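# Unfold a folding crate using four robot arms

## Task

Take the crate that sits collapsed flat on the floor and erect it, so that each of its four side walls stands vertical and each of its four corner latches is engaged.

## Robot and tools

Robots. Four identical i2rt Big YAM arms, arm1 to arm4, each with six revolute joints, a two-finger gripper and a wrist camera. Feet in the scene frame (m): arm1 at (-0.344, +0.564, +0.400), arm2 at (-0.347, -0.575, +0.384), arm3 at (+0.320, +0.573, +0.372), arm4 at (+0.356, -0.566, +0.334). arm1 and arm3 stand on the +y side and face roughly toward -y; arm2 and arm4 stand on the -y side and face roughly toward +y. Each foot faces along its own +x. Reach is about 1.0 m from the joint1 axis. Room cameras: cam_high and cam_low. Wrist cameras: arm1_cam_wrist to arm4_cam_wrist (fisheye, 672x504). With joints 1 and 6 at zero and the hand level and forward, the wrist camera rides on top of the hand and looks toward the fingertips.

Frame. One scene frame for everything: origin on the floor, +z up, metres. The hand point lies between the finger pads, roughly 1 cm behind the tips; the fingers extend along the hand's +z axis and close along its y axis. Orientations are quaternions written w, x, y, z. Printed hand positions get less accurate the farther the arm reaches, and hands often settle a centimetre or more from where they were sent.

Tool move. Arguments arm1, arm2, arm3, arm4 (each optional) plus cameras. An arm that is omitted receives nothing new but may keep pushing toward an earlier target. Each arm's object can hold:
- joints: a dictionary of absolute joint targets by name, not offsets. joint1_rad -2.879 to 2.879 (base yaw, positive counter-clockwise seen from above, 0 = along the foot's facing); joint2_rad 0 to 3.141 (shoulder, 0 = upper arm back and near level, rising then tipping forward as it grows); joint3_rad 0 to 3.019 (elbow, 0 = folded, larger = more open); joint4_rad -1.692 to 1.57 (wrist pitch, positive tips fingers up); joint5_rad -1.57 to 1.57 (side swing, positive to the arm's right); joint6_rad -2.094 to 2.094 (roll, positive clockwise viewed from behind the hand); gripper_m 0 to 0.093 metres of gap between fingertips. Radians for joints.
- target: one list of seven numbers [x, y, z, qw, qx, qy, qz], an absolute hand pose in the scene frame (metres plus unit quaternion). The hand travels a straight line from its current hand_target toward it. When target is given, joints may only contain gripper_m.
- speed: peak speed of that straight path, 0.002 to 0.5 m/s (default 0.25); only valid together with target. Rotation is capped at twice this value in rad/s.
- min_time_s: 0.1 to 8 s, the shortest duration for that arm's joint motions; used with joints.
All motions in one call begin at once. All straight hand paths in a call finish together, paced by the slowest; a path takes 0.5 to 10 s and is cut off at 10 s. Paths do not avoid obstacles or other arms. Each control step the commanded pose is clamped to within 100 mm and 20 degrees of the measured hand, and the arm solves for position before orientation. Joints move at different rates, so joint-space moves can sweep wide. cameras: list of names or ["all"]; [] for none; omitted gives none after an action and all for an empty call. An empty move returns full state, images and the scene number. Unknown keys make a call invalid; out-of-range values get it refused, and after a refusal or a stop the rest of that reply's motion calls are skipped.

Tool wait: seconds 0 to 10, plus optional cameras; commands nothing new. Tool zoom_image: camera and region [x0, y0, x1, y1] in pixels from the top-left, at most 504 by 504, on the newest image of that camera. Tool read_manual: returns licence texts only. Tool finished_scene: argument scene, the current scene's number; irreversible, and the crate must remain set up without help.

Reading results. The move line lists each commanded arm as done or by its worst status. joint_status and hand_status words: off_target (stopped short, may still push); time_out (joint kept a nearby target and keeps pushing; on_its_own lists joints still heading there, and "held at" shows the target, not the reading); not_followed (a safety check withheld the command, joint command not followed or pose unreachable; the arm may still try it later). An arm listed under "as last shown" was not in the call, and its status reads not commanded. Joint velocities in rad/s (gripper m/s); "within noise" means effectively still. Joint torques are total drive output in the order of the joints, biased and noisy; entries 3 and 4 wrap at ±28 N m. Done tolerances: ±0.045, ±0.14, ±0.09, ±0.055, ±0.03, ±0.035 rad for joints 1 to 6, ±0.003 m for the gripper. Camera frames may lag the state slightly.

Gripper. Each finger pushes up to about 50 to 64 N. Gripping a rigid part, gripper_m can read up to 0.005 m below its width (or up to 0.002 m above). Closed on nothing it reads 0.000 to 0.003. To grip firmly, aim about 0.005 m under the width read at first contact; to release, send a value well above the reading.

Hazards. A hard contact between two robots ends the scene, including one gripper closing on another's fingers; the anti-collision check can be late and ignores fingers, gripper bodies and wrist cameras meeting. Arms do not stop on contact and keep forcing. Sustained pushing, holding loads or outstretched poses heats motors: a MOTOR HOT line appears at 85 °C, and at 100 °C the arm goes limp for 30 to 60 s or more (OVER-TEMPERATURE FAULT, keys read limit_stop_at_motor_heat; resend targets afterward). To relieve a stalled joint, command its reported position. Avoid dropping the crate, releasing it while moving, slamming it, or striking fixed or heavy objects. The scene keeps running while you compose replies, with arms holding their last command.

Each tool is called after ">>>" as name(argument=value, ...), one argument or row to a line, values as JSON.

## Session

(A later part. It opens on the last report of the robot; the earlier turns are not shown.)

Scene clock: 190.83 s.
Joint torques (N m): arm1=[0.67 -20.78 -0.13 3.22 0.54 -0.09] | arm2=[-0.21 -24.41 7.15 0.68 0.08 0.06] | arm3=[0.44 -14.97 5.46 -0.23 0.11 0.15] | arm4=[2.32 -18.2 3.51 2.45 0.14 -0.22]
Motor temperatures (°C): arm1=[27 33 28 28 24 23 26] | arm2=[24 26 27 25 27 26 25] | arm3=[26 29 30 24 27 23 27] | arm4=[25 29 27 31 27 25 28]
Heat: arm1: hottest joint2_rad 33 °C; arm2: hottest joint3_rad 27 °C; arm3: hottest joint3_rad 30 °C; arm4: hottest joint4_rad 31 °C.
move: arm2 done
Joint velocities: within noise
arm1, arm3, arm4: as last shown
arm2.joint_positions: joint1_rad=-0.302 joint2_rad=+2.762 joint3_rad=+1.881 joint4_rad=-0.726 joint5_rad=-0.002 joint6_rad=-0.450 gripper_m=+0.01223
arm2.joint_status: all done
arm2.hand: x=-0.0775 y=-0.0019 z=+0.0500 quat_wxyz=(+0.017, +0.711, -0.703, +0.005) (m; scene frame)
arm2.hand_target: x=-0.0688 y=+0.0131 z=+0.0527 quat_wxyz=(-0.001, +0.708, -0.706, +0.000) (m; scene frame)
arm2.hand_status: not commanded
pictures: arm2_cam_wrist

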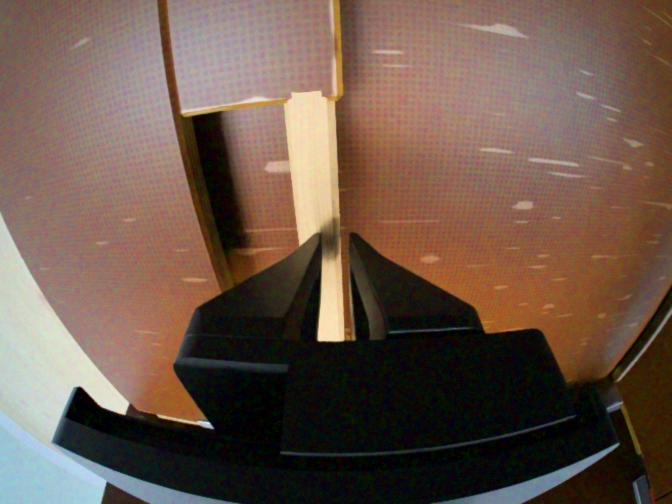

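>>> move(
  arm2={"target":[-0.071,0.013,0.066,0,0.7071,-0.7071,0],"speed":0.08,"joints":{"gripper_m":0.045}},
)

>>> move(
  arm2={"target":[-0.075,0.018,0.036,0,0.7071,-0.7071,0],"speed":0.06,"joints":{"gripper_m":0.045}},
  cameras=["arm2_cam_wrist"],
)

>>> move(
  arm2={"joints":{"gripper_m":0.012}},
  cameras=["arm2_cam_wrist"],
)

Scene clock: 193.00 s.
Joint torques (N m): arm1=[0.79 -19.84 0.01 3.28 0.55 -0.08] | arm2=[0.03 -26.99 5.45 0.4 0.04 0.06] | arm3=[0.15 -15.03 5.49 -0.06 0.14 0.17] | arm4=[2.32 -18.2 3.51 2.44 0.14 -0.22]
Motor temperatures (°C): arm1=[27 33 28 28 24 23 26] | arm2=[24 26 27 25 27 26 25] | arm3=[26 29 30 24 27 23 27] | arm4=[25 29 27 31 27 25 28]
Heat: arm1: hottest joint2_rad 33 °C; arm2: hottest joint3_rad 27 °C; arm3: hottest joint3_rad 30 °C; arm4: hottest joint4_rad 31 °C.
move: arm2 off_target
Joint velocities: within noise
arm1, arm3, arm4: as last shown
arm2.joint_positions: joint1_rad=-0.302 joint2_rad=+2.762 joint3_rad=+1.881 joint4_rad=-0.726 joint5_rad=-0.002 joint6_rad=-0.446 gripper_m=+0.04486
arm2.joint_status: all done
arm2.hand: x=-0.0775 y=-0.0019 z=+0.0500 quat_wxyz=(+0.017, +0.710, -0.704, +0.005) (m; scene frame)
arm2.hand_target: x=-0.0711 y=+0.0129 z=+0.0659 quat_wxyz=(+0.000, +0.707, -0.707, +0.000) (m; scene frame)
arm2.hand_status: off_target (0.023 m and 2.1 deg from the pose sent, 0.023 m and 2.1 deg at the start)
pictures: none

Scene clock: 194.27 s.
Joint torques (N m): arm1=[0.62 -20.42 0.1 3.19 0.55 -0.07] | arm2=[0.67 -24.59 7.09 0.62 0.04 0.06] | arm3=[0.44 -14.62 5.65 0.02 0.11 0.16] | arm4=[2.32 -18.2 3.51 2.44 0.14 -0.22]
Motor temperatures (°C): arm1=[27 33 28 28 24 23 26] | arm2=[24 26 27 25 27 26 25] | arm3=[26 29 30 24 27 23 27] | arm4=[25 30 27 31 27 25 28]
Heat: arm1: hottest joint2_rad 33 °C; arm2: hottest joint3_rad 27 °C; arm3: hottest joint3_rad 30 °C; arm4: hottest joint4_rad 31 °C.
move: arm2 off_target
Joint velocities: within noise
arm1, arm3, arm4: as last shown
arm2.joint_positions: joint1_rad=-0.302 joint2_rad=+2.803 joint3_rad=+1.920 joint4_rad=-0.722 joint5_rad=-0.002 joint6_rad=-0.437 gripper_m=+0.04487
arm2.joint_status: all done
arm2.hand: x=-0.0765 y=+0.0003 z=+0.0336 quat_wxyz=(+0.016, +0.706, -0.708, +0.005) (m; scene frame)
arm2.hand_target: x=-0.0740 y=+0.0175 z=+0.0369 quat_wxyz=(-0.001, +0.706, -0.708, +0.000) (m; scene frame)
arm2.hand_status: off_target (0.018 m and 1.9 deg from the pose sent, 0.024 m and 2.1 deg at the start)
pictures: arm2_cam_wrist

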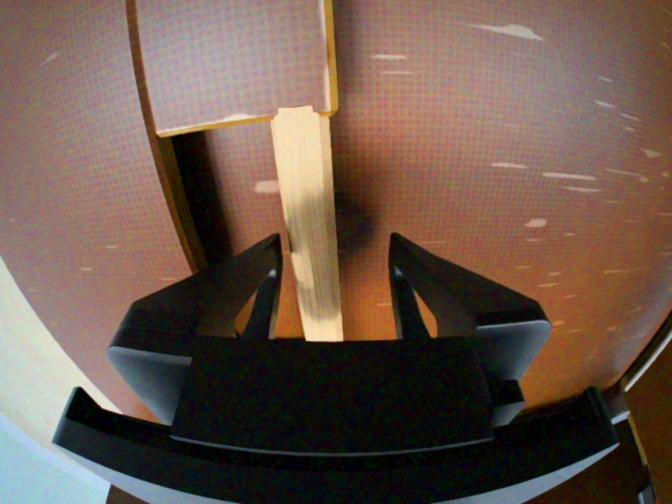

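Scene clock: 195.00 s.
Joint torques (N m): arm1=[0.67 -20.31 0.08 3.25 0.55 -0.09] | arm2=[-0.15 -24.64 7.05 0.68 0.05 0.14] | arm3=[0.09 -14.8 5.71 0.01 0.13 0.18] | arm4=[2.32 -18.2 3.51 2.45 0.14 -0.21]
Motor temperatures (°C): arm1=[27 33 28 28 24 23 26] | arm2=[24 26 27 25 27 26 25] | arm3=[26 29 30 24 27 23 27] | arm4=[25 30 27 31 27 25 28]
Heat: arm1: hottest joint2_rad 33 °C; arm2: hottest joint3_rad 27 °C; arm3: hottest joint3_rad 30 °C; arm4: hottest joint4_rad 31 °C.
move: arm2 off_target
Joint velocities: within noise
arm1.joint_positions: joint1_rad=+0.870 joint2_rad=+2.541 joint3_rad=+0.815 joint4_rad=+1.304 joint5_rad=+1.024 joint6_rad=-1.224 gripper_m=+0.01690
arm1.joint_status: not commanded
arm1.hand: x=-0.0152 y=+0.2051 z=+0.2438 quat_wxyz=(+0.011, +0.006, -0.777, +0.629) (m; scene frame)
arm1.hand_target: x=-0.0021 y=+0.2029 z=+0.2611 quat_wxyz=(-0.003, +0.002, -0.767, +0.641) (m; scene frame)
arm1.hand_status: not commanded
arm2.joint_positions: joint1_rad=-0.292 joint2_rad=+2.805 joint3_rad=+1.920 joint4_rad=-0.725 joint5_rad=-0.010 joint6_rad=-0.444 gripper_m=+0.01727
arm2.joint_status: gripper_m off_target (ended at +0.01730, target +0.01200)
arm2.hand: x=-0.0845 y=+0.0023 z=+0.0327 quat_wxyz=(+0.020, +0.713, -0.701, +0.002) (m; scene frame)
arm2.hand_target: x=-0.0763 y=+0.0181 z=+0.0366 quat_wxyz=(+0.001, +0.707, -0.707, -0.004) (m; scene frame)
arm2.hand_status: not commanded
arm3: as last shown
arm4.joint_positions: joint1_rad=+0.922 joint2_rad=+2.320 joint3_rad=+0.826 joint4_rad=+1.029 joint5_rad=+1.099 joint6_rad=-1.170 gripper_m=+0.01654
arm4.joint_status: not commanded
arm4.hand: x=-0.0263 y=-0.2141 z=+0.2465 quat_wxyz=(-0.631, +0.776, +0.002, +0.010) (m; scene frame)
arm4.hand_target: x=-0.0409 y=-0.2115 z=+0.2647 quat_wxyz=(-0.641, +0.767, +0.002, -0.003) (m; scene frame)
arm4.hand_status: not commanded
pictures: arm2_cam_wrist

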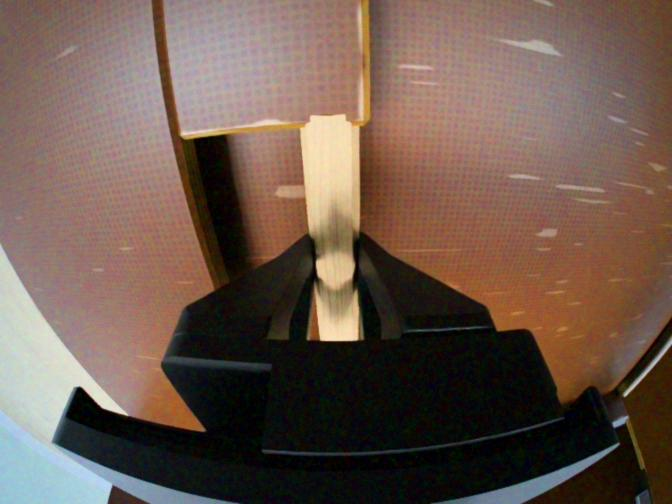

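>>> move(
  arm2={"target":[-0.101,0.018,0.142,-0.183,0.683,-0.683,0.183],"speed":0.12},
)

>>> move(
  arm2={"target":[-0.145,0.018,0.215,-0.299,0.641,-0.641,0.299],"speed":0.12},
  cameras=["cam_high"],
)

>>> move(
  arm2={"target":[-0.200,0.018,0.249,-0.365,0.605,-0.605,0.365],"speed":0.12},
)

>>> move(
  arm2={"target":[-0.245,0.018,0.258,-0.400,0.583,-0.583,0.400],"speed":0.1},
  cameras=["arm2_cam_wrist","cam_high","cam_low"],
)

>>> zoom_image(
  camera="cam_high",
  region=[240, 210, 430, 410],
)

Scene clock: 200.83 s.
Joint torques (N m): arm1=[1.44 -20.13 0.03 3.33 0.53 -0.07] | arm2=[0.67 -26.81 4.41 0.8 1.26 0.28] | arm3=[0.5 -15.15 5.7 -0.01 0.1 0.16] | arm4=[2.32 -18.2 3.51 2.44 0.14 -0.22]
Motor temperatures (°C): arm1=[27 33 28 28 24 23 26] | arm2=[24 27 27 25 27 26 25] | arm3=[26 28 30 24 26 23 27] | arm4=[25 30 27 31 27 25 28]
Heat: arm1: hottest joint2_rad 33 °C; arm2: hottest joint2_rad 27 °C; arm3: hottest joint3_rad 30 °C; arm4: hottest joint4_rad 31 °C.
move: arm2 off_target
Joint velocities: within noise
arm1, arm3, arm4: as last shown
arm2.joint_positions: joint1_rad=-0.135 joint2_rad=+2.587 joint3_rad=+1.627 joint4_rad=-0.512 joint5_rad=+0.482 joint6_rad=-0.323 gripper_m=+0.01718
arm2.joint_status: not commanded
arm2.hand: x=-0.1017 y=+0.0016 z=+0.1167 quat_wxyz=(-0.155, +0.695, -0.676, +0.188) (m; scene frame)
arm2.hand_target: x=-0.0992 y=+0.0174 z=+0.1406 quat_wxyz=(-0.182, +0.683, -0.683, +0.185) (m; scene frame)
arm2.hand_status: off_target (0.030 m and 3.6 deg from the pose sent, 0.112 m and 31.5 deg at the start)
pictures: none

Scene clock: 202.90 s.
Joint torques (N m): arm1=[0.56 -20.72 -0.03 3.18 0.57 -0.11] | arm2=[0.67 -26.81 4.93 0.16 1.39 0.14] | arm3=[0.26 -14.92 5.49 -0.06 0.09 0.16] | arm4=[2.32 -18.26 3.51 2.44 0.14 -0.21]
Motor temperatures (°C): arm1=[27 33 28 28 24 23 26] | arm2=[24 28 27 25 28 26 25] | arm3=[26 28 30 24 26 23 27] | arm4=[25 30 27 31 27 25 28]
Heat: arm1: hottest joint2_rad 33 °C; arm2: hottest joint2_rad 28 °C; arm3: hottest joint3_rad 30 °C; arm4: hottest joint4_rad 31 °C.
move: arm2 off_target
Joint velocities: within noise
arm1, arm3, arm4: as last shown
arm2.joint_positions: joint1_rad=+0.015 joint2_rad=+2.498 joint3_rad=+1.524 joint4_rad=-0.508 joint5_rad=+0.846 joint6_rad=-0.186 gripper_m=+0.01712
arm2.joint_status: not commanded
arm2.hand: x=-0.1446 y=+0.0017 z=+0.1833 quat_wxyz=(-0.275, +0.652, -0.636, +0.307) (m; scene frame)
arm2.hand_target: x=-0.1452 y=+0.0196 z=+0.2149 quat_wxyz=(-0.300, +0.641, -0.640, +0.300) (m; scene frame)
arm2.hand_status: off_target (0.036 m and 3.2 deg from the pose sent, 0.109 m and 22.1 deg at the start)
pictures: cam_high

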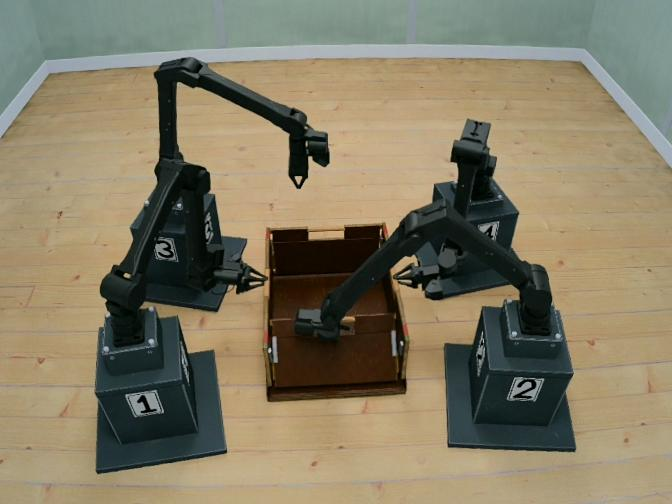

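Scene clock: 204.60 s.
Joint torques (N m): arm1=[1.14 -20.89 0.16 3.38 0.58 -0.06] | arm2=[0.79 -25.93 5.91 -0.76 0.95 0.2] | arm3=[0.15 -14.92 5.67 -0.02 0.13 0.14] | arm4=[2.32 -18.2 3.52 2.44 0.14 -0.22]
Motor temperatures (°C): arm1=[27 33 28 28 24 23 27] | arm2=[24 28 27 25 28 26 25] | arm3=[26 28 30 24 26 23 27] | arm4=[25 30 27 31 27 25 28]
Heat: arm1: hottest joint2_rad 33 °C; arm2: hottest joint2_rad 28 °C; arm3: hottest joint3_rad 30 °C; arm4: hottest joint4_rad 31 °C.
move: arm2 off_target
Joint velocities: within noise
arm1, arm4: as last shown
arm2.joint_positions: joint1_rad=+0.136 joint2_rad=+2.492 joint3_rad=+1.532 joint4_rad=-0.663 joint5_rad=+1.077 joint6_rad=+0.014 gripper_m=+0.01710
arm2.joint_status: not commanded
arm2.hand: x=-0.1928 y=+0.0001 z=+0.2209 quat_wxyz=(-0.350, +0.612, -0.601, +0.376) (m; scene frame)
arm2.hand_target: x=-0.1971 y=+0.0186 z=+0.2486 quat_wxyz=(-0.367, +0.603, -0.608, +0.364) (m; scene frame)
arm2.hand_status: off_target (0.034 m and 2.3 deg from the pose sent, 0.087 m and 13.9 deg at the start)
arm3.joint_positions: joint1_rad=+0.060 joint2_rad=+1.705 joint3_rad=+1.253 joint4_rad=-1.097 joint5_rad=+0.005 joint6_rad=-0.157 gripper_m=+0.00047
arm3.joint_status: not commanded
arm3.hand: x=+0.2431 y=+0.0908 z=+0.4531 quat_wxyz=(-0.006, -0.707, -0.707, +0.009) (m; scene frame)
arm3.hand_target: x=+0.2491 y=+0.0985 z=+0.4509 quat_wxyz=(+0.001, -0.707, -0.708, +0.001) (m; scene frame)
arm3.hand_status: not commanded
pictures: none

Scene clock: 206.20 s.
Joint torques (N m): arm1=[0.79 -20.13 0.14 3.32 0.56 -0.08] | arm2=[1.73 -24.82 6.31 -1.16 0.83 0.25] | arm3=[0.03 -14.74 5.5 -0.03 0.11 0.13] | arm4=[2.32 -18.2 3.52 2.44 0.13 -0.22]
Motor temperatures (°C): arm1=[27 33 28 28 24 23 27] | arm2=[24 28 27 25 28 26 25] | arm3=[26 28 30 24 26 23 27] | arm4=[25 30 27 31 27 25 28]
Heat: arm1: hottest joint2_rad 33 °C; arm2: hottest joint2_rad 28 °C; arm3: hottest joint3_rad 30 °C; arm4: hottest joint4_rad 31 °C.
move: arm2 off_target
Joint velocities: within noise
arm1, arm3, arm4: as last shown
arm2.joint_positions: joint1_rad=+0.213 joint2_rad=+2.535 joint3_rad=+1.614 joint4_rad=-0.935 joint5_rad=+1.185 joint6_rad=+0.263 gripper_m=+0.01712
arm2.joint_status: not commanded
arm2.hand: x=-0.2285 y=-0.0005 z=+0.2373 quat_wxyz=(-0.384, +0.585, -0.582, +0.415) (m; scene frame)
arm2.hand_target: x=-0.2415 y=+0.0169 z=+0.2574 quat_wxyz=(-0.399, +0.581, -0.584, +0.401) (m; scene frame)
arm2.hand_status: off_target (0.032 m and 2.6 deg from the pose sent, 0.066 m and 7.5 deg at the start)
pictures: arm2_cam_wrist, cam_high, cam_low

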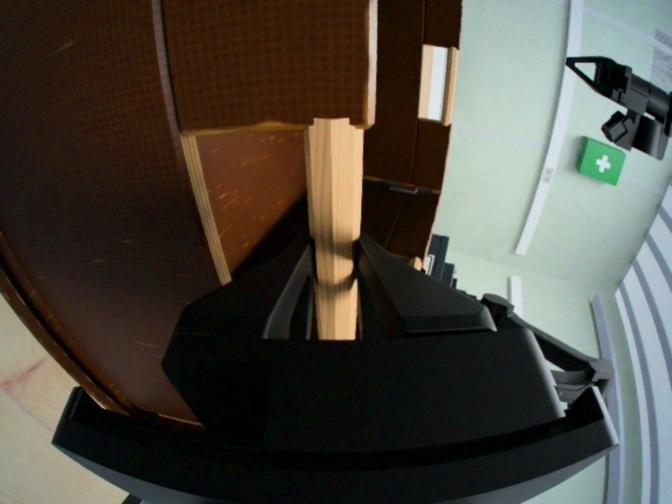

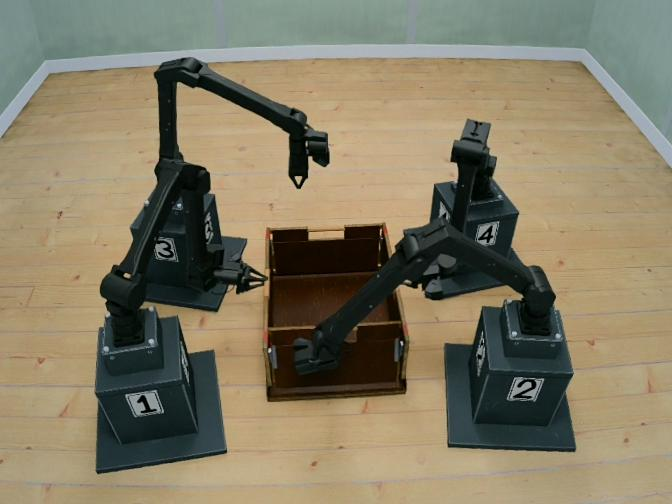

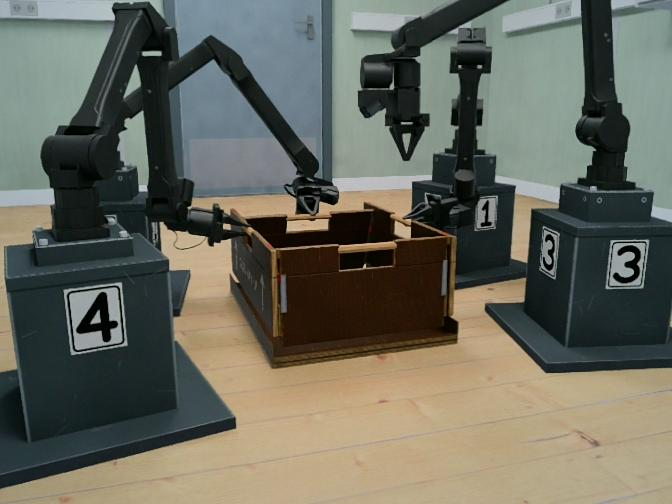

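Scaled by 2.520 from the camera's 672x504 image, which has a finer 960x720 frame.

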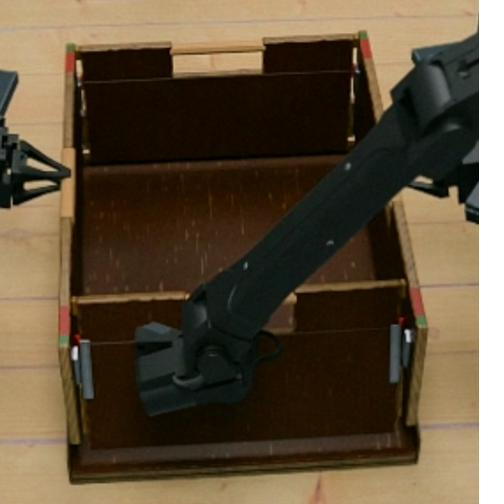

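>>> move(
  arm2={"target":[-0.300,0.018,0.262,-0.400,0.583,-0.583,0.400],"speed":0.08},
  cameras=["cam_high","cam_low","arm2_cam_wrist"],
)

>>> zoom_image(
  camera="cam_high",
  region=[240, 210, 430, 410],
)

Scene clock: 208.87 s.
Joint torques (N m): arm1=[0.79 -20.37 -0.03 3.34 0.56 -0.11] | arm2=[4.84 -24.94 6.74 -1.17 0.06 0.37] | arm3=[0.44 -14.51 5.63 -0.1 0.1 0.15] | arm4=[2.32 -18.26 3.51 2.44 0.13 -0.22]
Motor temperatures (°C): arm1=[27 33 28 28 24 23 27] | arm2=[24 28 27 25 28 26 25] | arm3=[26 28 30 24 26 23 27] | arm4=[25 30 27 31 27 25 28]
Heat: arm1: hottest joint2_rad 33 °C; arm2: hottest joint2_rad 28 °C; arm3: hottest joint3_rad 30 °C; arm4: hottest joint4_rad 31 °C.
move: arm2 off_target
Joint velocities: within noise
arm1, arm3, arm4: as last shown
arm2.joint_positions: joint1_rad=+0.274 joint2_rad=+2.567 joint3_rad=+1.699 joint4_rad=-1.190 joint5_rad=+1.168 joint6_rad=+0.470 gripper_m=+0.01710
arm2.joint_status: not commanded
arm2.hand: x=-0.2642 y=-0.0013 z=+0.2466 quat_wxyz=(-0.382, +0.578, -0.582, +0.426) (m; scene frame)
arm2.hand_target: x=-0.2995 y=+0.0169 z=+0.2622 quat_wxyz=(-0.400, +0.584, -0.583, +0.400) (m; scene frame)
arm2.hand_status: off_target (0.044 m and 3.7 deg from the pose sent, 0.078 m and 2.6 deg at the start)
arm4.hand_target: x=-0.0409 y=-0.2114 z=+0.2647 quat_wxyz=(-0.641, +0.767, +0.002, -0.003) (m; scene frame)
pictures: arm2_cam_wrist, cam_high, cam_low

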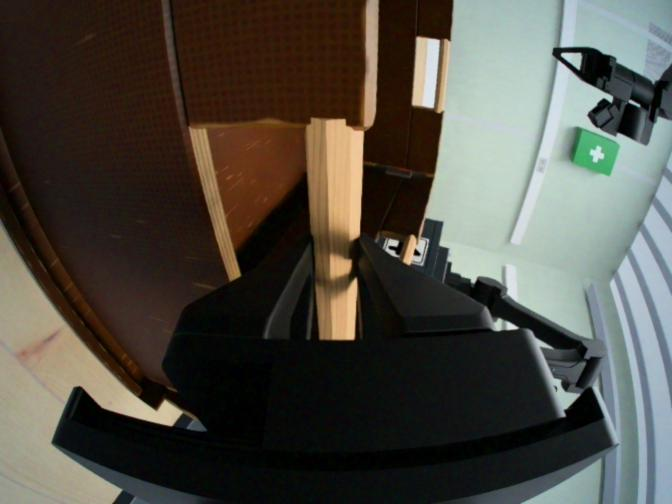

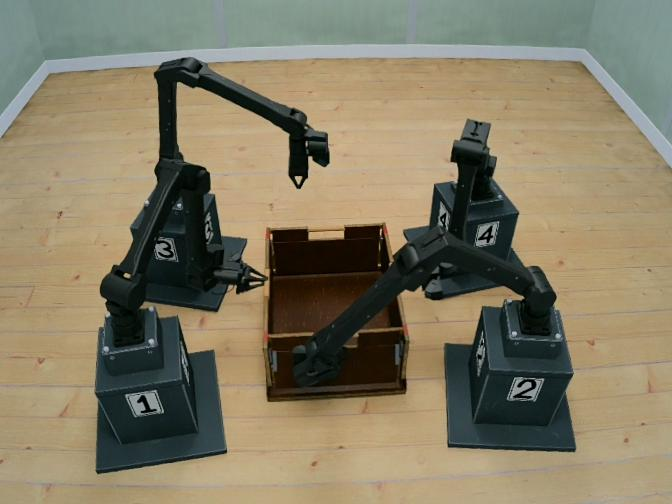

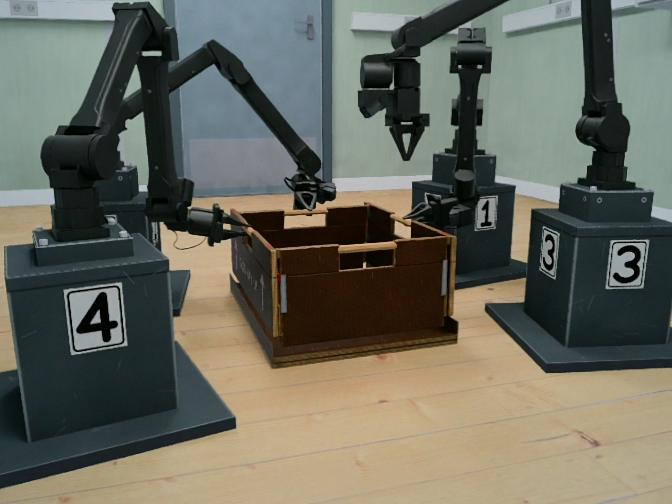

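Scaled by 2.520 from the camera's 672x504 image, which has a finer 960x720 frame.

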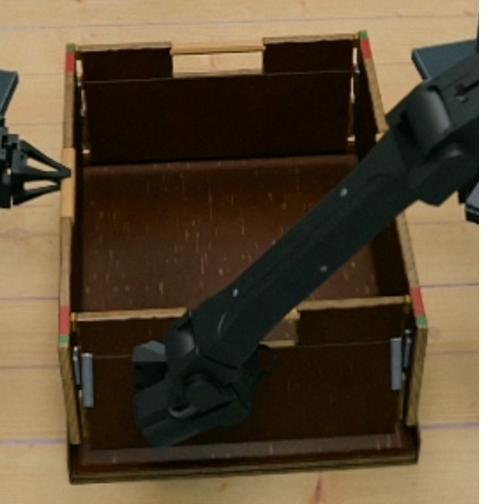

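>>> move(
  arm2={"target":[-0.330,0.018,0.262,-0.390,0.590,-0.590,0.390],"speed":0.06},
  cameras=["cam_high","cam_low","arm2_cam_wrist"],
)

>>> zoom_image(
  camera="cam_high",
  region=[240, 210, 430, 410],
)

Scene clock: 210.97 s.
Joint torques (N m): arm1=[0.38 -20.89 0.01 3.38 0.54 -0.07] | arm2=[3.19 -24 7.91 -0.66 0.01 0.19] | arm3=[0.21 -14.62 5.59 -0.09 0.1 0.17] | arm4=[2.32 -18.2 3.52 2.44 0.13 -0.22]
Motor temperatures (°C): arm1=[27 33 28 28 24 23 27] | arm2=[24 29 27 25 28 26 25] | arm3=[26 28 30 24 26 23 27] | arm4=[25 30 27 31 27 25 29]
Heat: arm1: hottest joint2_rad 33 °C; arm2: hottest joint2_rad 29 °C; arm3: hottest joint3_rad 30 °C; arm4: hottest joint4_rad 31 °C.
move: arm2 off_target
Joint velocities: within noise
arm1, arm3, arm4: as last shown
arm1.hand_target: x=-0.0020 y=+0.2029 z=+0.2610 quat_wxyz=(-0.003, +0.002, -0.767, +0.641) (m; scene frame)
arm2.joint_positions: joint1_rad=+0.337 joint2_rad=+2.567 joint3_rad=+1.722 joint4_rad=-1.275 joint5_rad=+1.124 joint6_rad=+0.539 gripper_m=+0.01665
arm2.joint_status: not commanded
arm2.hand: x=-0.3026 y=-0.0026 z=+0.2508 quat_wxyz=(-0.377, +0.589, -0.581, +0.417) (m; scene frame)
arm2.hand_target: x=-0.3291 y=+0.0173 z=+0.2636 quat_wxyz=(-0.392, +0.590, -0.589, +0.390) (m; scene frame)
arm2.hand_status: off_target (0.036 m and 3.6 deg from the pose sent, 0.070 m and 4.6 deg at the start)
pictures: arm2_cam_wrist, cam_high, cam_low

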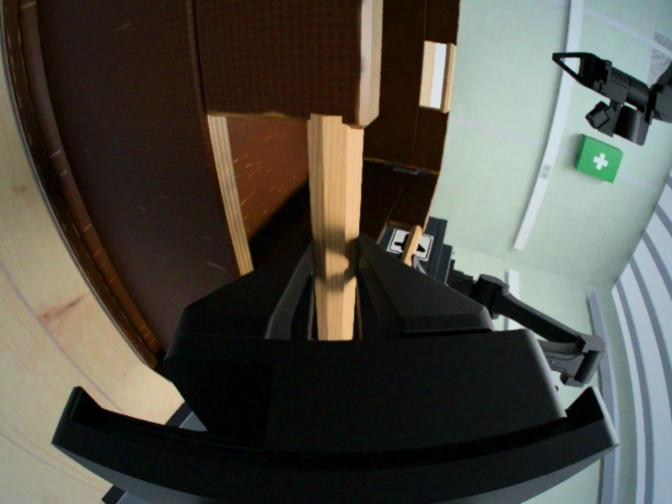

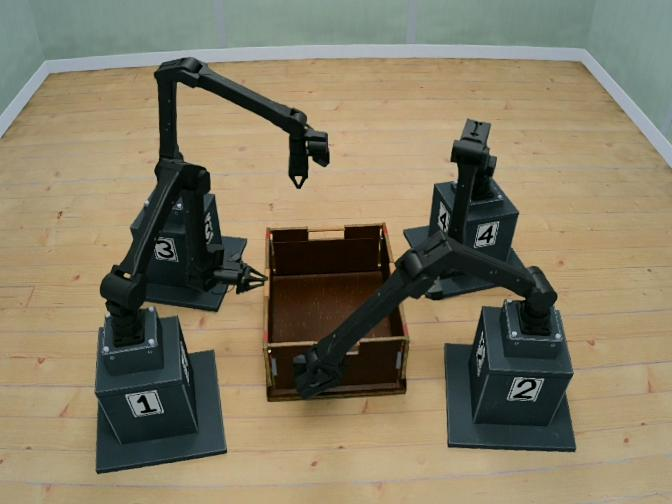

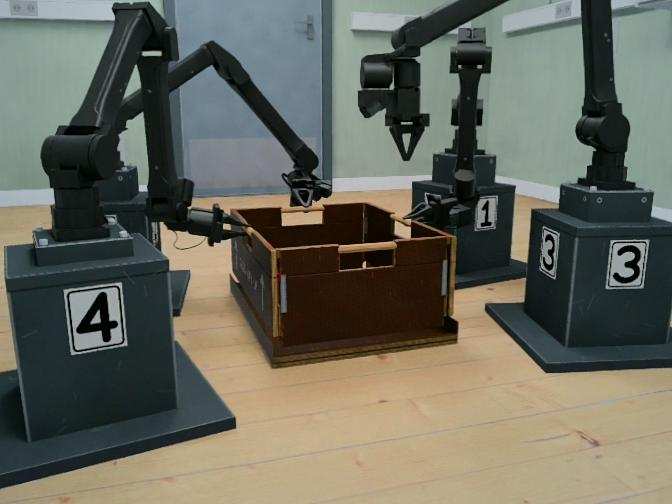

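Scaled by 2.520 from the camera's 672x504 image, which has a finer 960x720 frame.

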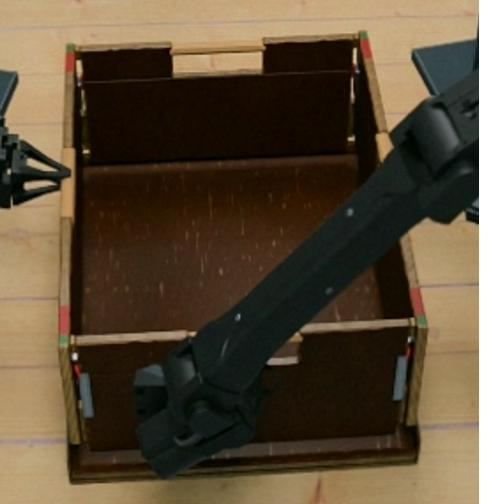

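>>> move(
  arm2={"target":[-0.352,0.018,0.262,-0.380,0.596,-0.596,0.380],"speed":0.06},
  cameras=["cam_high","cam_low","arm2_cam_wrist"],
)

>>> zoom_image(
  camera="cam_high",
  region=[250, 320, 310, 400],
)

>>> zoom_image(
  camera="cam_high",
  region=[365, 310, 425, 390],
)

>>> zoom_image(
  camera="arm2_cam_wrist",
  region=[330, 130, 480, 300],
)

Scene clock: 213.43 s.
Joint torques (N m): arm1=[0.38 -20.19 0.08 3.3 0.53 -0.08] | arm2=[6.18 -24.59 7.68 -1.01 -0.81 0.3] | arm3=[0.09 -15.15 5.49 -0.12 0.14 0.15] | arm4=[2.32 -18.2 3.51 2.44 0.13 -0.22]
Motor temperatures (°C): arm1=[27 33 28 28 24 23 27] | arm2=[24 29 27 25 28 26 25] | arm3=[26 28 30 24 26 23 27] | arm4=[25 30 27 31 27 25 29]
Heat: arm1: hottest joint2_rad 33 °C; arm2: hottest joint2_rad 29 °C; arm3: hottest joint3_rad 30 °C; arm4: hottest joint4_rad 31 °C.
move: arm2 off_target
Joint velocities: within noise
arm1, arm3, arm4: as last shown
arm2.joint_positions: joint1_rad=+0.334 joint2_rad=+2.568 joint3_rad=+1.737 joint4_rad=-1.298 joint5_rad=+1.096 joint6_rad=+0.548 gripper_m=+0.01664
arm2.joint_status: not commanded
arm2.hand: x=-0.3030 y=-0.0025 z=+0.2508 quat_wxyz=(-0.365, +0.588, -0.590, +0.416) (m; scene frame)
arm2.hand_target: x=-0.3507 y=+0.0160 z=+0.2629 quat_wxyz=(-0.381, +0.597, -0.595, +0.379) (m; scene frame)
arm2.hand_status: off_target (0.054 m and 4.7 deg from the pose sent, 0.055 m and 4.7 deg at the start)
pictures: arm2_cam_wrist, cam_high, cam_low

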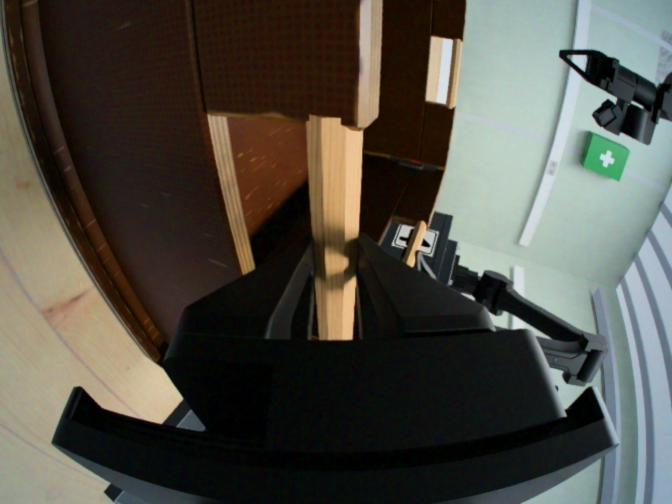

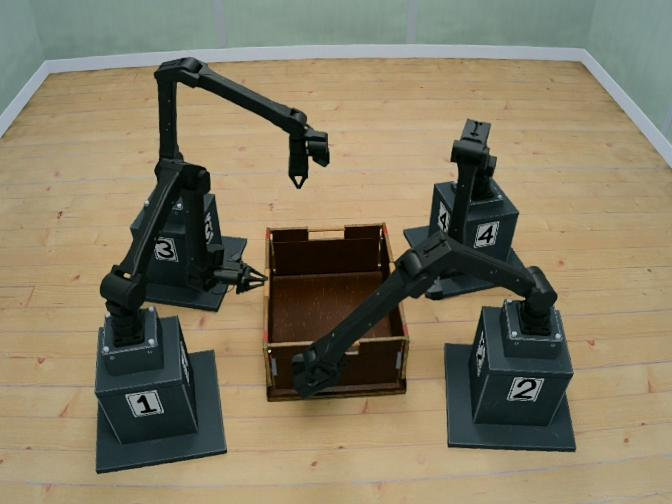

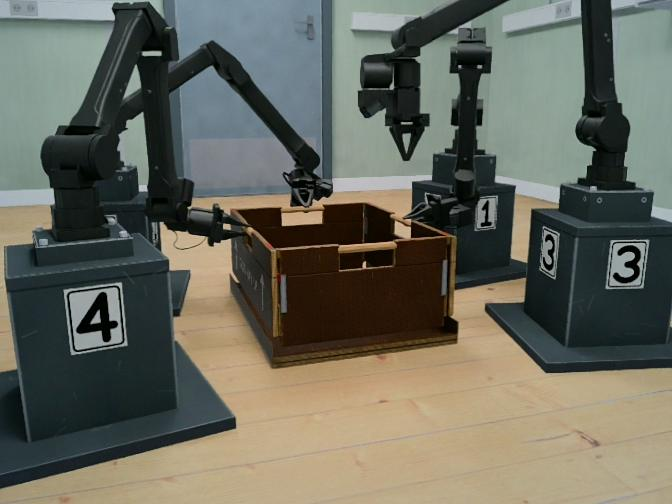

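Scaled by 6.300 from the camera's 672x504 image, which has a finer 960x720 frame.

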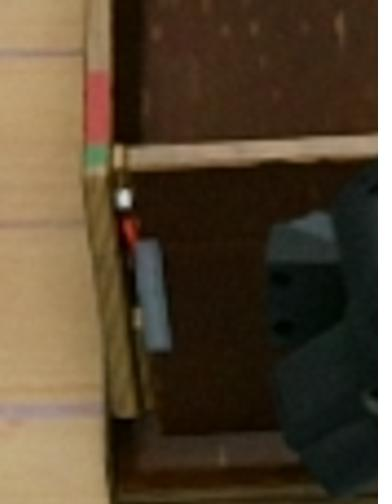

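Scaled by 6.300 from the camera's 672x504 image, which has a finer 960x720 frame.

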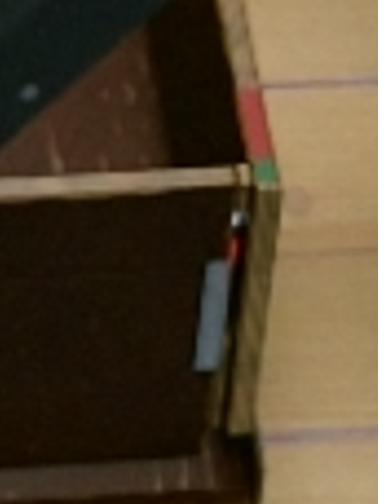

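Scaled by 2.965 from the camera's 672x504 image, which has a finer 960x720 frame.

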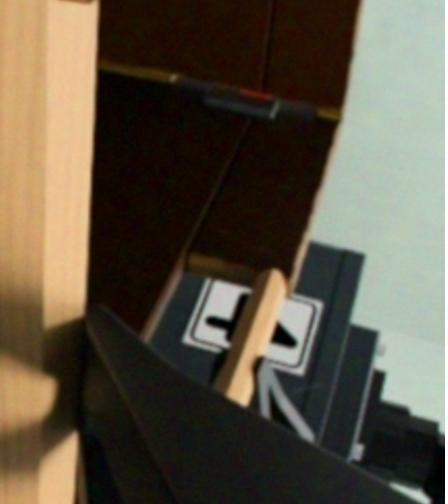

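>>> move(
  arm2={"target":[-0.290,0.016,0.262,-0.380,0.596,-0.596,0.380],"speed":0.06},
)

>>> move(
  arm2={"target":[-0.262,0.016,0.262,-0.380,0.596,-0.596,0.380],"speed":0.06},
  cameras=["cam_high"],
)

>>> zoom_image(
  camera="cam_high",
  region=[240, 210, 430, 410],
)

Scene clock: 216.33 s.
Joint torques (N m): arm1=[1.26 -20.72 -0.16 3.36 0.52 -0.07] | arm2=[-1.26 -25.11 5.6 1.28 0.21 -0.34] | arm3=[0.26 -14.97 5.6 -0.18 0.11 0.17] | arm4=[2.32 -18.2 3.51 2.44 0.13 -0.22]
Motor temperatures (°C): arm1=[27 33 28 28 24 23 27] | arm2=[24 29 27 25 28 26 25] | arm3=[26 28 30 24 26 23 27] | arm4=[25 30 27 31 27 25 29]
Heat: arm1: hottest joint2_rad 33 °C; arm2: hottest joint2_rad 29 °C; arm3: hottest joint3_rad 30 °C; arm4: hottest joint4_rad 31 °C.
move: arm2 off_target
Joint velocities: within noise
arm1.joint_positions: joint1_rad=+0.870 joint2_rad=+2.541 joint3_rad=+0.815 joint4_rad=+1.304 joint5_rad=+1.024 joint6_rad=-1.224 gripper_m=+0.01690
arm1.joint_status: not commanded
arm1.hand: x=-0.0152 y=+0.2051 z=+0.2438 quat_wxyz=(+0.011, +0.006, -0.777, +0.629) (m; scene frame)
arm1.hand_target: x=-0.0020 y=+0.2029 z=+0.2610 quat_wxyz=(-0.003, +0.002, -0.767, +0.641) (m; scene frame)
arm1.hand_status: not commanded
arm2.joint_positions: joint1_rad=+0.330 joint2_rad=+2.526 joint3_rad=+1.657 joint4_rad=-1.147 joint5_rad=+1.108 joint6_rad=+0.432 gripper_m=+0.01664
arm2.joint_status: not commanded
arm2.hand: x=-0.2993 y=-0.0035 z=+0.2499 quat_wxyz=(-0.372, +0.604, -0.580, +0.401) (m; scene frame)
arm2.hand_target: x=-0.2959 y=+0.0137 z=+0.2619 quat_wxyz=(-0.379, +0.598, -0.595, +0.380) (m; scene frame)
arm2.hand_status: off_target (0.025 m and 3.2 deg from the pose sent, 0.025 m and 4.7 deg at the start)
arm3: as last shown
arm4.joint_positions: joint1_rad=+0.922 joint2_rad=+2.320 joint3_rad=+0.826 joint4_rad=+1.029 joint5_rad=+1.099 joint6_rad=-1.170 gripper_m=+0.01654
arm4.joint_status: not commanded
arm4.hand: x=-0.0263 y=-0.2141 z=+0.2465 quat_wxyz=(-0.631, +0.776, +0.002, +0.010) (m; scene frame)
arm4.hand_target: x=-0.0409 y=-0.2114 z=+0.2647 quat_wxyz=(-0.641, +0.767, +0.002, -0.003) (m; scene frame)
arm4.hand_status: not commanded
pictures: none

Scene clock: 217.67 s.
Joint torques (N m): arm1=[0.38 -20.31 0.01 3.3 0.53 -0.06] | arm2=[-6.07 -23.88 6.08 1.59 0.76 -0.54] | arm3=[-0.15 -14.92 5.53 -0.06 0.08 0.19] | arm4=[2.32 -18.26 3.52 2.45 0.13 -0.22]
Motor temperatures (°C): arm1=[27 33 28 28 24 23 27] | arm2=[24 29 27 25 28 26 25] | arm3=[26 28 30 24 26 23 27] | arm4=[25 30 27 31 27 25 29]
Heat: arm1: hottest joint2_rad 33 °C; arm2: hottest joint2_rad 29 °C; arm3: hottest joint3_rad 30 °C; arm4: hottest joint4_rad 31 °C.
move: arm2 off_target
Joint velocities: within noise
arm1, arm3, arm4: as last shown
arm2.joint_positions: joint1_rad=+0.330 joint2_rad=+2.495 joint3_rad=+1.602 joint4_rad=-1.035 joint5_rad=+1.114 joint6_rad=+0.347 gripper_m=+0.01663
arm2.joint_status: not commanded
arm2.hand: x=-0.2988 y=-0.0033 z=+0.2502 quat_wxyz=(-0.379, +0.614, -0.573, +0.387) (m; scene frame)
arm2.hand_target: x=-0.2633 y=+0.0138 z=+0.2628 quat_wxyz=(-0.380, +0.595, -0.597, +0.381) (m; scene frame)
arm2.hand_status: off_target (0.043 m and 3.5 deg from the pose sent, 0.044 m and 3.2 deg at the start)
pictures: cam_high

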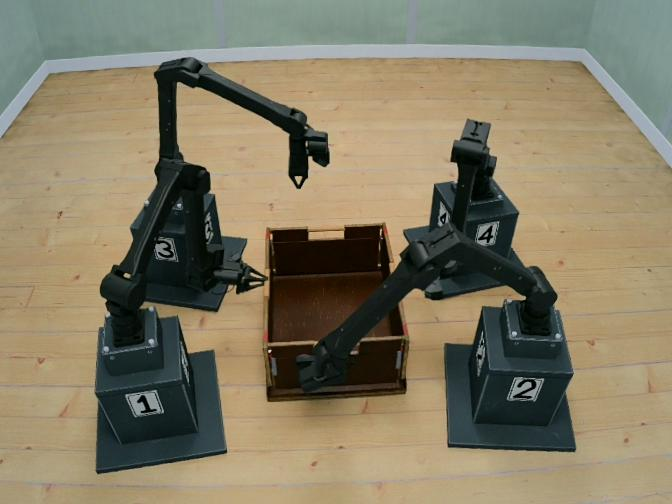

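Scaled by 2.520 from the camera's 672x504 image, which has a finer 960x720 frame.

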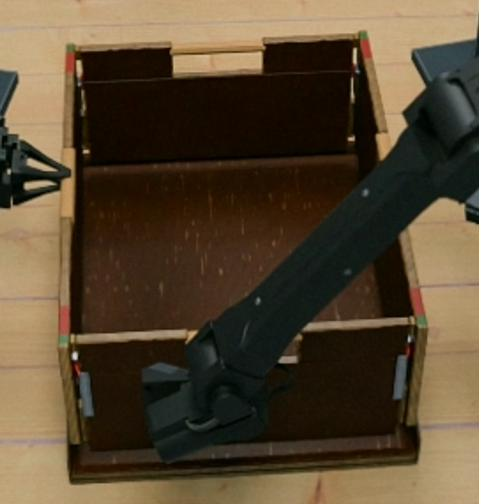

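>>> move(
  arm2={"target":[-0.305,0.016,0.262,-0.380,0.596,-0.596,0.380],"speed":0.1},
)

>>> move(
  arm1={"joints":{"gripper_m":0.05}},
  arm2={"joints":{"gripper_m":0.05}},
  arm4={"joints":{"gripper_m":0.05}},
)

>>> move(
  arm1={"target":[-0.003,0.295,0.290,0,0,0.766,-0.643],"speed":0.15},
  arm4={"target":[-0.040,-0.300,0.290,-0.643,0.766,0,0],"speed":0.15},
  arm2={"target":[-0.365,0.016,0.36,-0.380,0.596,-0.596,0.380],"speed":0.15},
  cameras=["cam_high","cam_low","arm3_cam_wrist","arm2_cam_wrist"],
)

>>> zoom_image(
  camera="cam_high",
  region=[240, 210, 430, 410],
)

>>> zoom_image(
  camera="cam_low",
  region=[210, 180, 480, 380],
)

Scene clock: 224.97 s.
Joint torques (N m): arm1=[0.73 -20.31 0.08 3.25 0.55 -0.07] | arm2=[0.15 -23.53 7.75 -0.46 0.32 0.11] | arm3=[0.67 -15.09 5.63 -0.12 0.11 0.15] | arm4=[2.32 -18.26 3.52 2.44 0.13 -0.22]
Motor temperatures (°C): arm1=[27 33 28 28 24 23 27] | arm2=[24 29 27 25 28 26 26] | arm3=[26 28 30 24 26 23 27] | arm4=[25 30 27 31 27 25 29]
Heat: arm1: hottest joint2_rad 33 °C; arm2: hottest joint2_rad 29 °C; arm3: hottest joint3_rad 30 °C; arm4: hottest joint4_rad 31 °C.
move: arm2 off_target
Joint velocities: within noise
arm1, arm3, arm4: as last shown
arm2.joint_positions: joint1_rad=+0.330 joint2_rad=+2.518 joint3_rad=+1.651 joint4_rad=-1.133 joint5_rad=+1.100 joint6_rad=+0.423 gripper_m=+0.01663
arm2.joint_status: not commanded
arm2.hand: x=-0.3000 y=-0.0028 z=+0.2509 quat_wxyz=(-0.371, +0.605, -0.583, +0.396) (m; scene frame)
arm2.hand_target: x=-0.3055 y=+0.0167 z=+0.2620 quat_wxyz=(-0.380, +0.598, -0.595, +0.378) (m; scene frame)
arm2.hand_status: off_target (0.022 m and 2.7 deg from the pose sent, 0.023 m and 3.5 deg at the start)
pictures: none

Scene clock: 225.67 s.
Joint torques (N m): arm1=[0.73 -18.49 0.34 2.84 0.43 0.02] | arm2=[0.03 -23.77 6.46 -0.46 0.44 0.11] | arm3=[0.32 -15.33 5.53 0.02 0.14 0.16] | arm4=[2.32 -16.21 3.69 2.1 0.14 -0.02]
Motor temperatures (°C): arm1=[27 33 28 28 24 23 27] | arm2=[24 29 27 25 28 26 25] | arm3=[26 28 30 24 26 23 27] | arm4=[25 30 27 31 27 25 29]
Heat: arm1: hottest joint2_rad 33 °C; arm2: hottest joint2_rad 29 °C; arm3: hottest joint3_rad 30 °C; arm4: hottest joint4_rad 31 °C.
move: arm1 done; arm2 done; arm4 done
Joint velocities: within noise
arm1.joint_positions: joint1_rad=+0.872 joint2_rad=+2.521 joint3_rad=+0.815 joint4_rad=+1.316 joint5_rad=+1.025 joint6_rad=-1.242 gripper_m=+0.04993
arm1.joint_status: all done
arm1.hand: x=-0.0093 y=+0.2025 z=+0.2546 quat_wxyz=(+0.006, +0.004, -0.772, +0.636) (m; scene frame)
arm1.hand_target: x=-0.0017 y=+0.2034 z=+0.2608 quat_wxyz=(+0.000, +0.006, -0.767, +0.641) (m; scene frame)
arm1.hand_status: not commanded
arm2.joint_positions: joint1_rad=+0.328 joint2_rad=+2.518 joint3_rad=+1.671 joint4_rad=-1.133 joint5_rad=+1.099 joint6_rad=+0.423 gripper_m=+0.04985
arm2.joint_status: all done
arm2.hand: x=-0.3009 y=+0.0054 z=+0.2544 quat_wxyz=(-0.375, +0.601, -0.589, +0.389) (m; scene frame)
arm2.hand_target: x=-0.3045 y=+0.0168 z=+0.2622 quat_wxyz=(-0.380, +0.597, -0.596, +0.379) (m; scene frame)
arm2.hand_status: not commanded
arm3.joint_positions: joint1_rad=+0.060 joint2_rad=+1.705 joint3_rad=+1.253 joint4_rad=-1.097 joint5_rad=+0.005 joint6_rad=-0.157 gripper_m=+0.00047
arm3.joint_status: not commanded
arm3.hand: x=+0.2431 y=+0.0908 z=+0.4531 quat_wxyz=(-0.006, -0.707, -0.707, +0.009) (m; scene frame)
arm3.hand_target: x=+0.2491 y=+0.0985 z=+0.4509 quat_wxyz=(+0.001, -0.707, -0.708, +0.001) (m; scene frame)
arm3.hand_status: not commanded
arm4.joint_positions: joint1_rad=+0.915 joint2_rad=+2.295 joint3_rad=+0.828 joint4_rad=+1.037 joint5_rad=+1.097 joint6_rad=-1.197 gripper_m=+0.04991
arm4.joint_status: all done
arm4.hand: x=-0.0296 y=-0.2084 z=+0.2594 quat_wxyz=(-0.636, +0.771, +0.001, +0.009) (m; scene frame)
arm4.hand_target: x=-0.0386 y=-0.2082 z=+0.2655 quat_wxyz=(-0.641, +0.767, +0.002, +0.002) (m; scene frame)
arm4.hand_status: not commanded
pictures: none

Scene clock: 227.77 s.
Joint torques (N m): arm1=[0.32 -18.2 -0.87 1.4 0.59 0.27] | arm2=[-0.26 -24.94 7.51 -0.94 0.37 0.17] | arm3=[0.56 -15.62 5.6 -0.23 0.12 0.13] | arm4=[1.96 -15.56 2.63 0.8 0.34 0.39]
Motor temperatures (°C): arm1=[27 33 28 28 24 23 26] | arm2=[24 29 27 25 28 26 25] | arm3=[26 28 30 24 26 23 27] | arm4=[25 30 27 30 27 25 28]
Heat: arm1: hottest joint2_rad 33 °C; arm2: hottest joint2_rad 29 °C; arm3: hottest joint3_rad 30 °C; arm4: hottest joint2_rad 30 °C.
move: arm1 done; arm2 off_target; arm4 done
Joint velocities: within noise
arm1.joint_positions: joint1_rad=+1.099 joint2_rad=+2.399 joint3_rad=+0.687 joint4_rad=+1.144 joint5_rad=+1.238 joint6_rad=-1.037 gripper_m=+0.04997
arm1.joint_status: not commanded
arm1.hand: x=-0.0047 y=+0.2912 z=+0.2873 quat_wxyz=(+0.006, +0.004, -0.765, +0.644) (m; scene frame)
arm1.hand_target: x=-0.0037 y=+0.2939 z=+0.2910 quat_wxyz=(+0.001, +0.000, -0.765, +0.644) (m; scene frame)
arm1.hand_status: done (0.005 m and 0.9 deg from the pose sent, 0.099 m and 1.4 deg at the start)
arm2.joint_positions: joint1_rad=+0.419 joint2_rad=+2.418 joint3_rad=+1.733 joint4_rad=-1.479 joint5_rad=+1.056 joint6_rad=+0.605 gripper_m=+0.04989
arm2.joint_status: not commanded
arm2.hand: x=-0.3558 y=+0.0021 z=+0.3406 quat_wxyz=(-0.370, +0.602, -0.584, +0.400) (m; scene frame)
arm2.hand_target: x=-0.3593 y=+0.0156 z=+0.3592 quat_wxyz=(-0.378, +0.594, -0.598, +0.383) (m; scene frame)
arm2.hand_status: off_target (0.026 m and 3.0 deg from the pose sent, 0.124 m and 1.6 deg at the start)
arm3: as last shown
arm4.joint_positions: joint1_rad=+1.122 joint2_rad=+2.170 joint3_rad=+0.748 joint4_rad=+0.795 joint5_rad=+1.278 joint6_rad=-0.978 gripper_m=+0.04996
arm4.joint_status: not commanded
arm4.hand: x=-0.0400 y=-0.2967 z=+0.2888 quat_wxyz=(-0.645, +0.765, +0.004, +0.005) (m; scene frame)
arm4.hand_target: x=-0.0400 y=-0.2988 z=+0.2905 quat_wxyz=(-0.644, +0.765, +0.000, +0.000) (m; scene frame)
arm4.hand_status: done (0.003 m and 0.8 deg from the pose sent, 0.097 m and 1.4 deg at the start)
pictures: arm2_cam_wrist, arm3_cam_wrist, cam_high, cam_low

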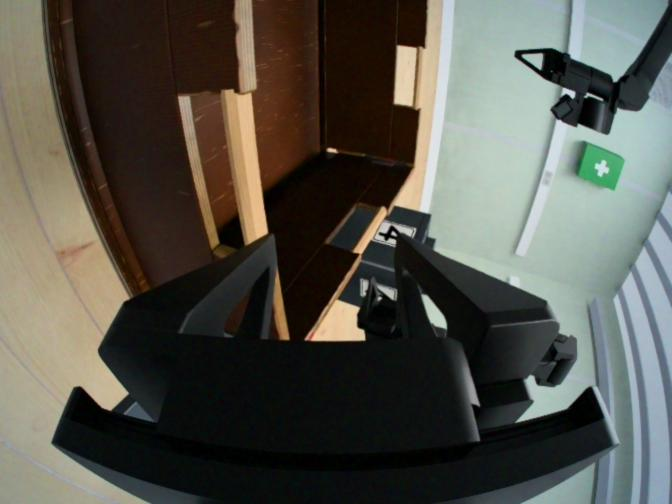

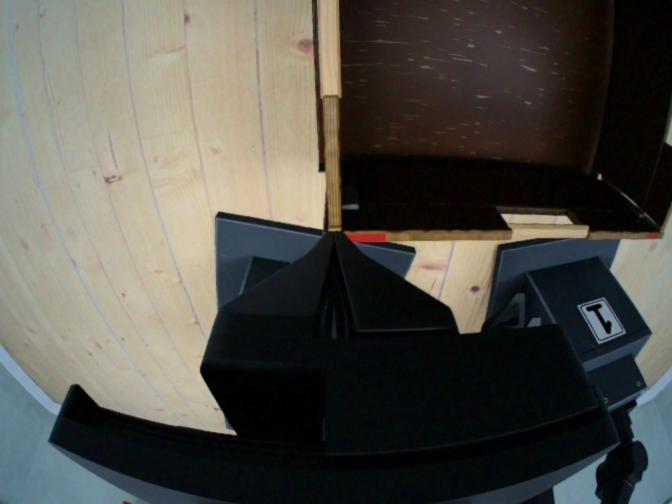

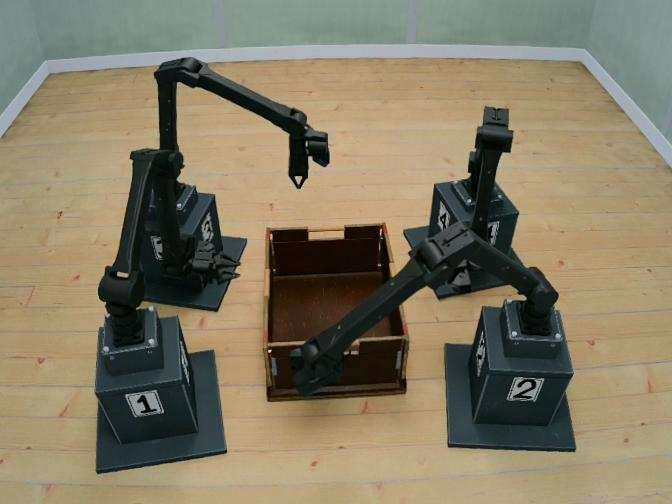

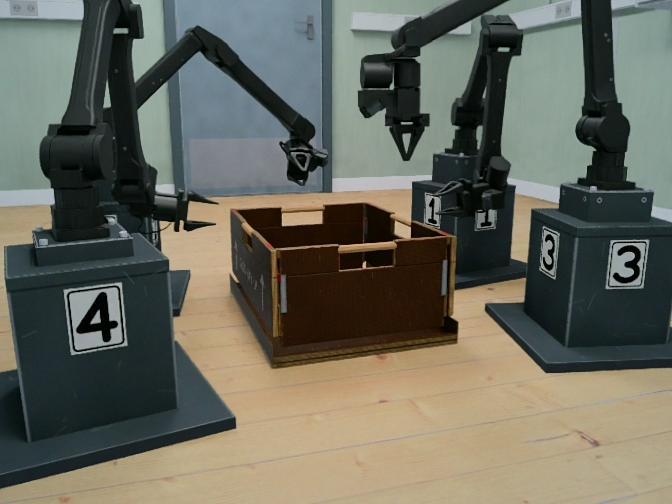

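Scaled by 2.520 from the camera's 672x504 image, which has a finer 960x720 frame.

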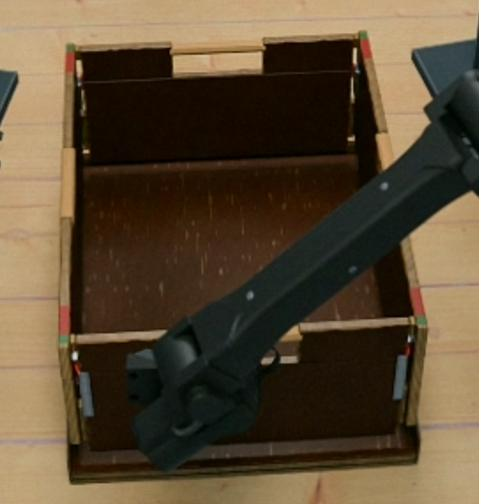

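Scaled by 1.867 from the camera's 672x504 image, which has a finer 960x720 frame.

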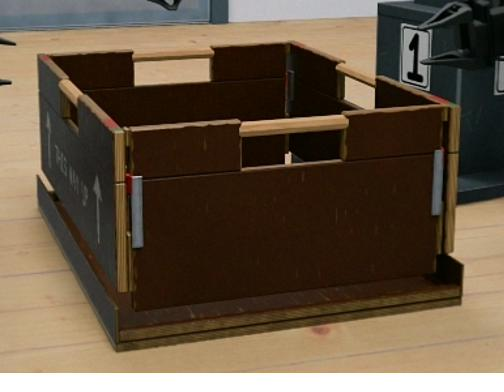

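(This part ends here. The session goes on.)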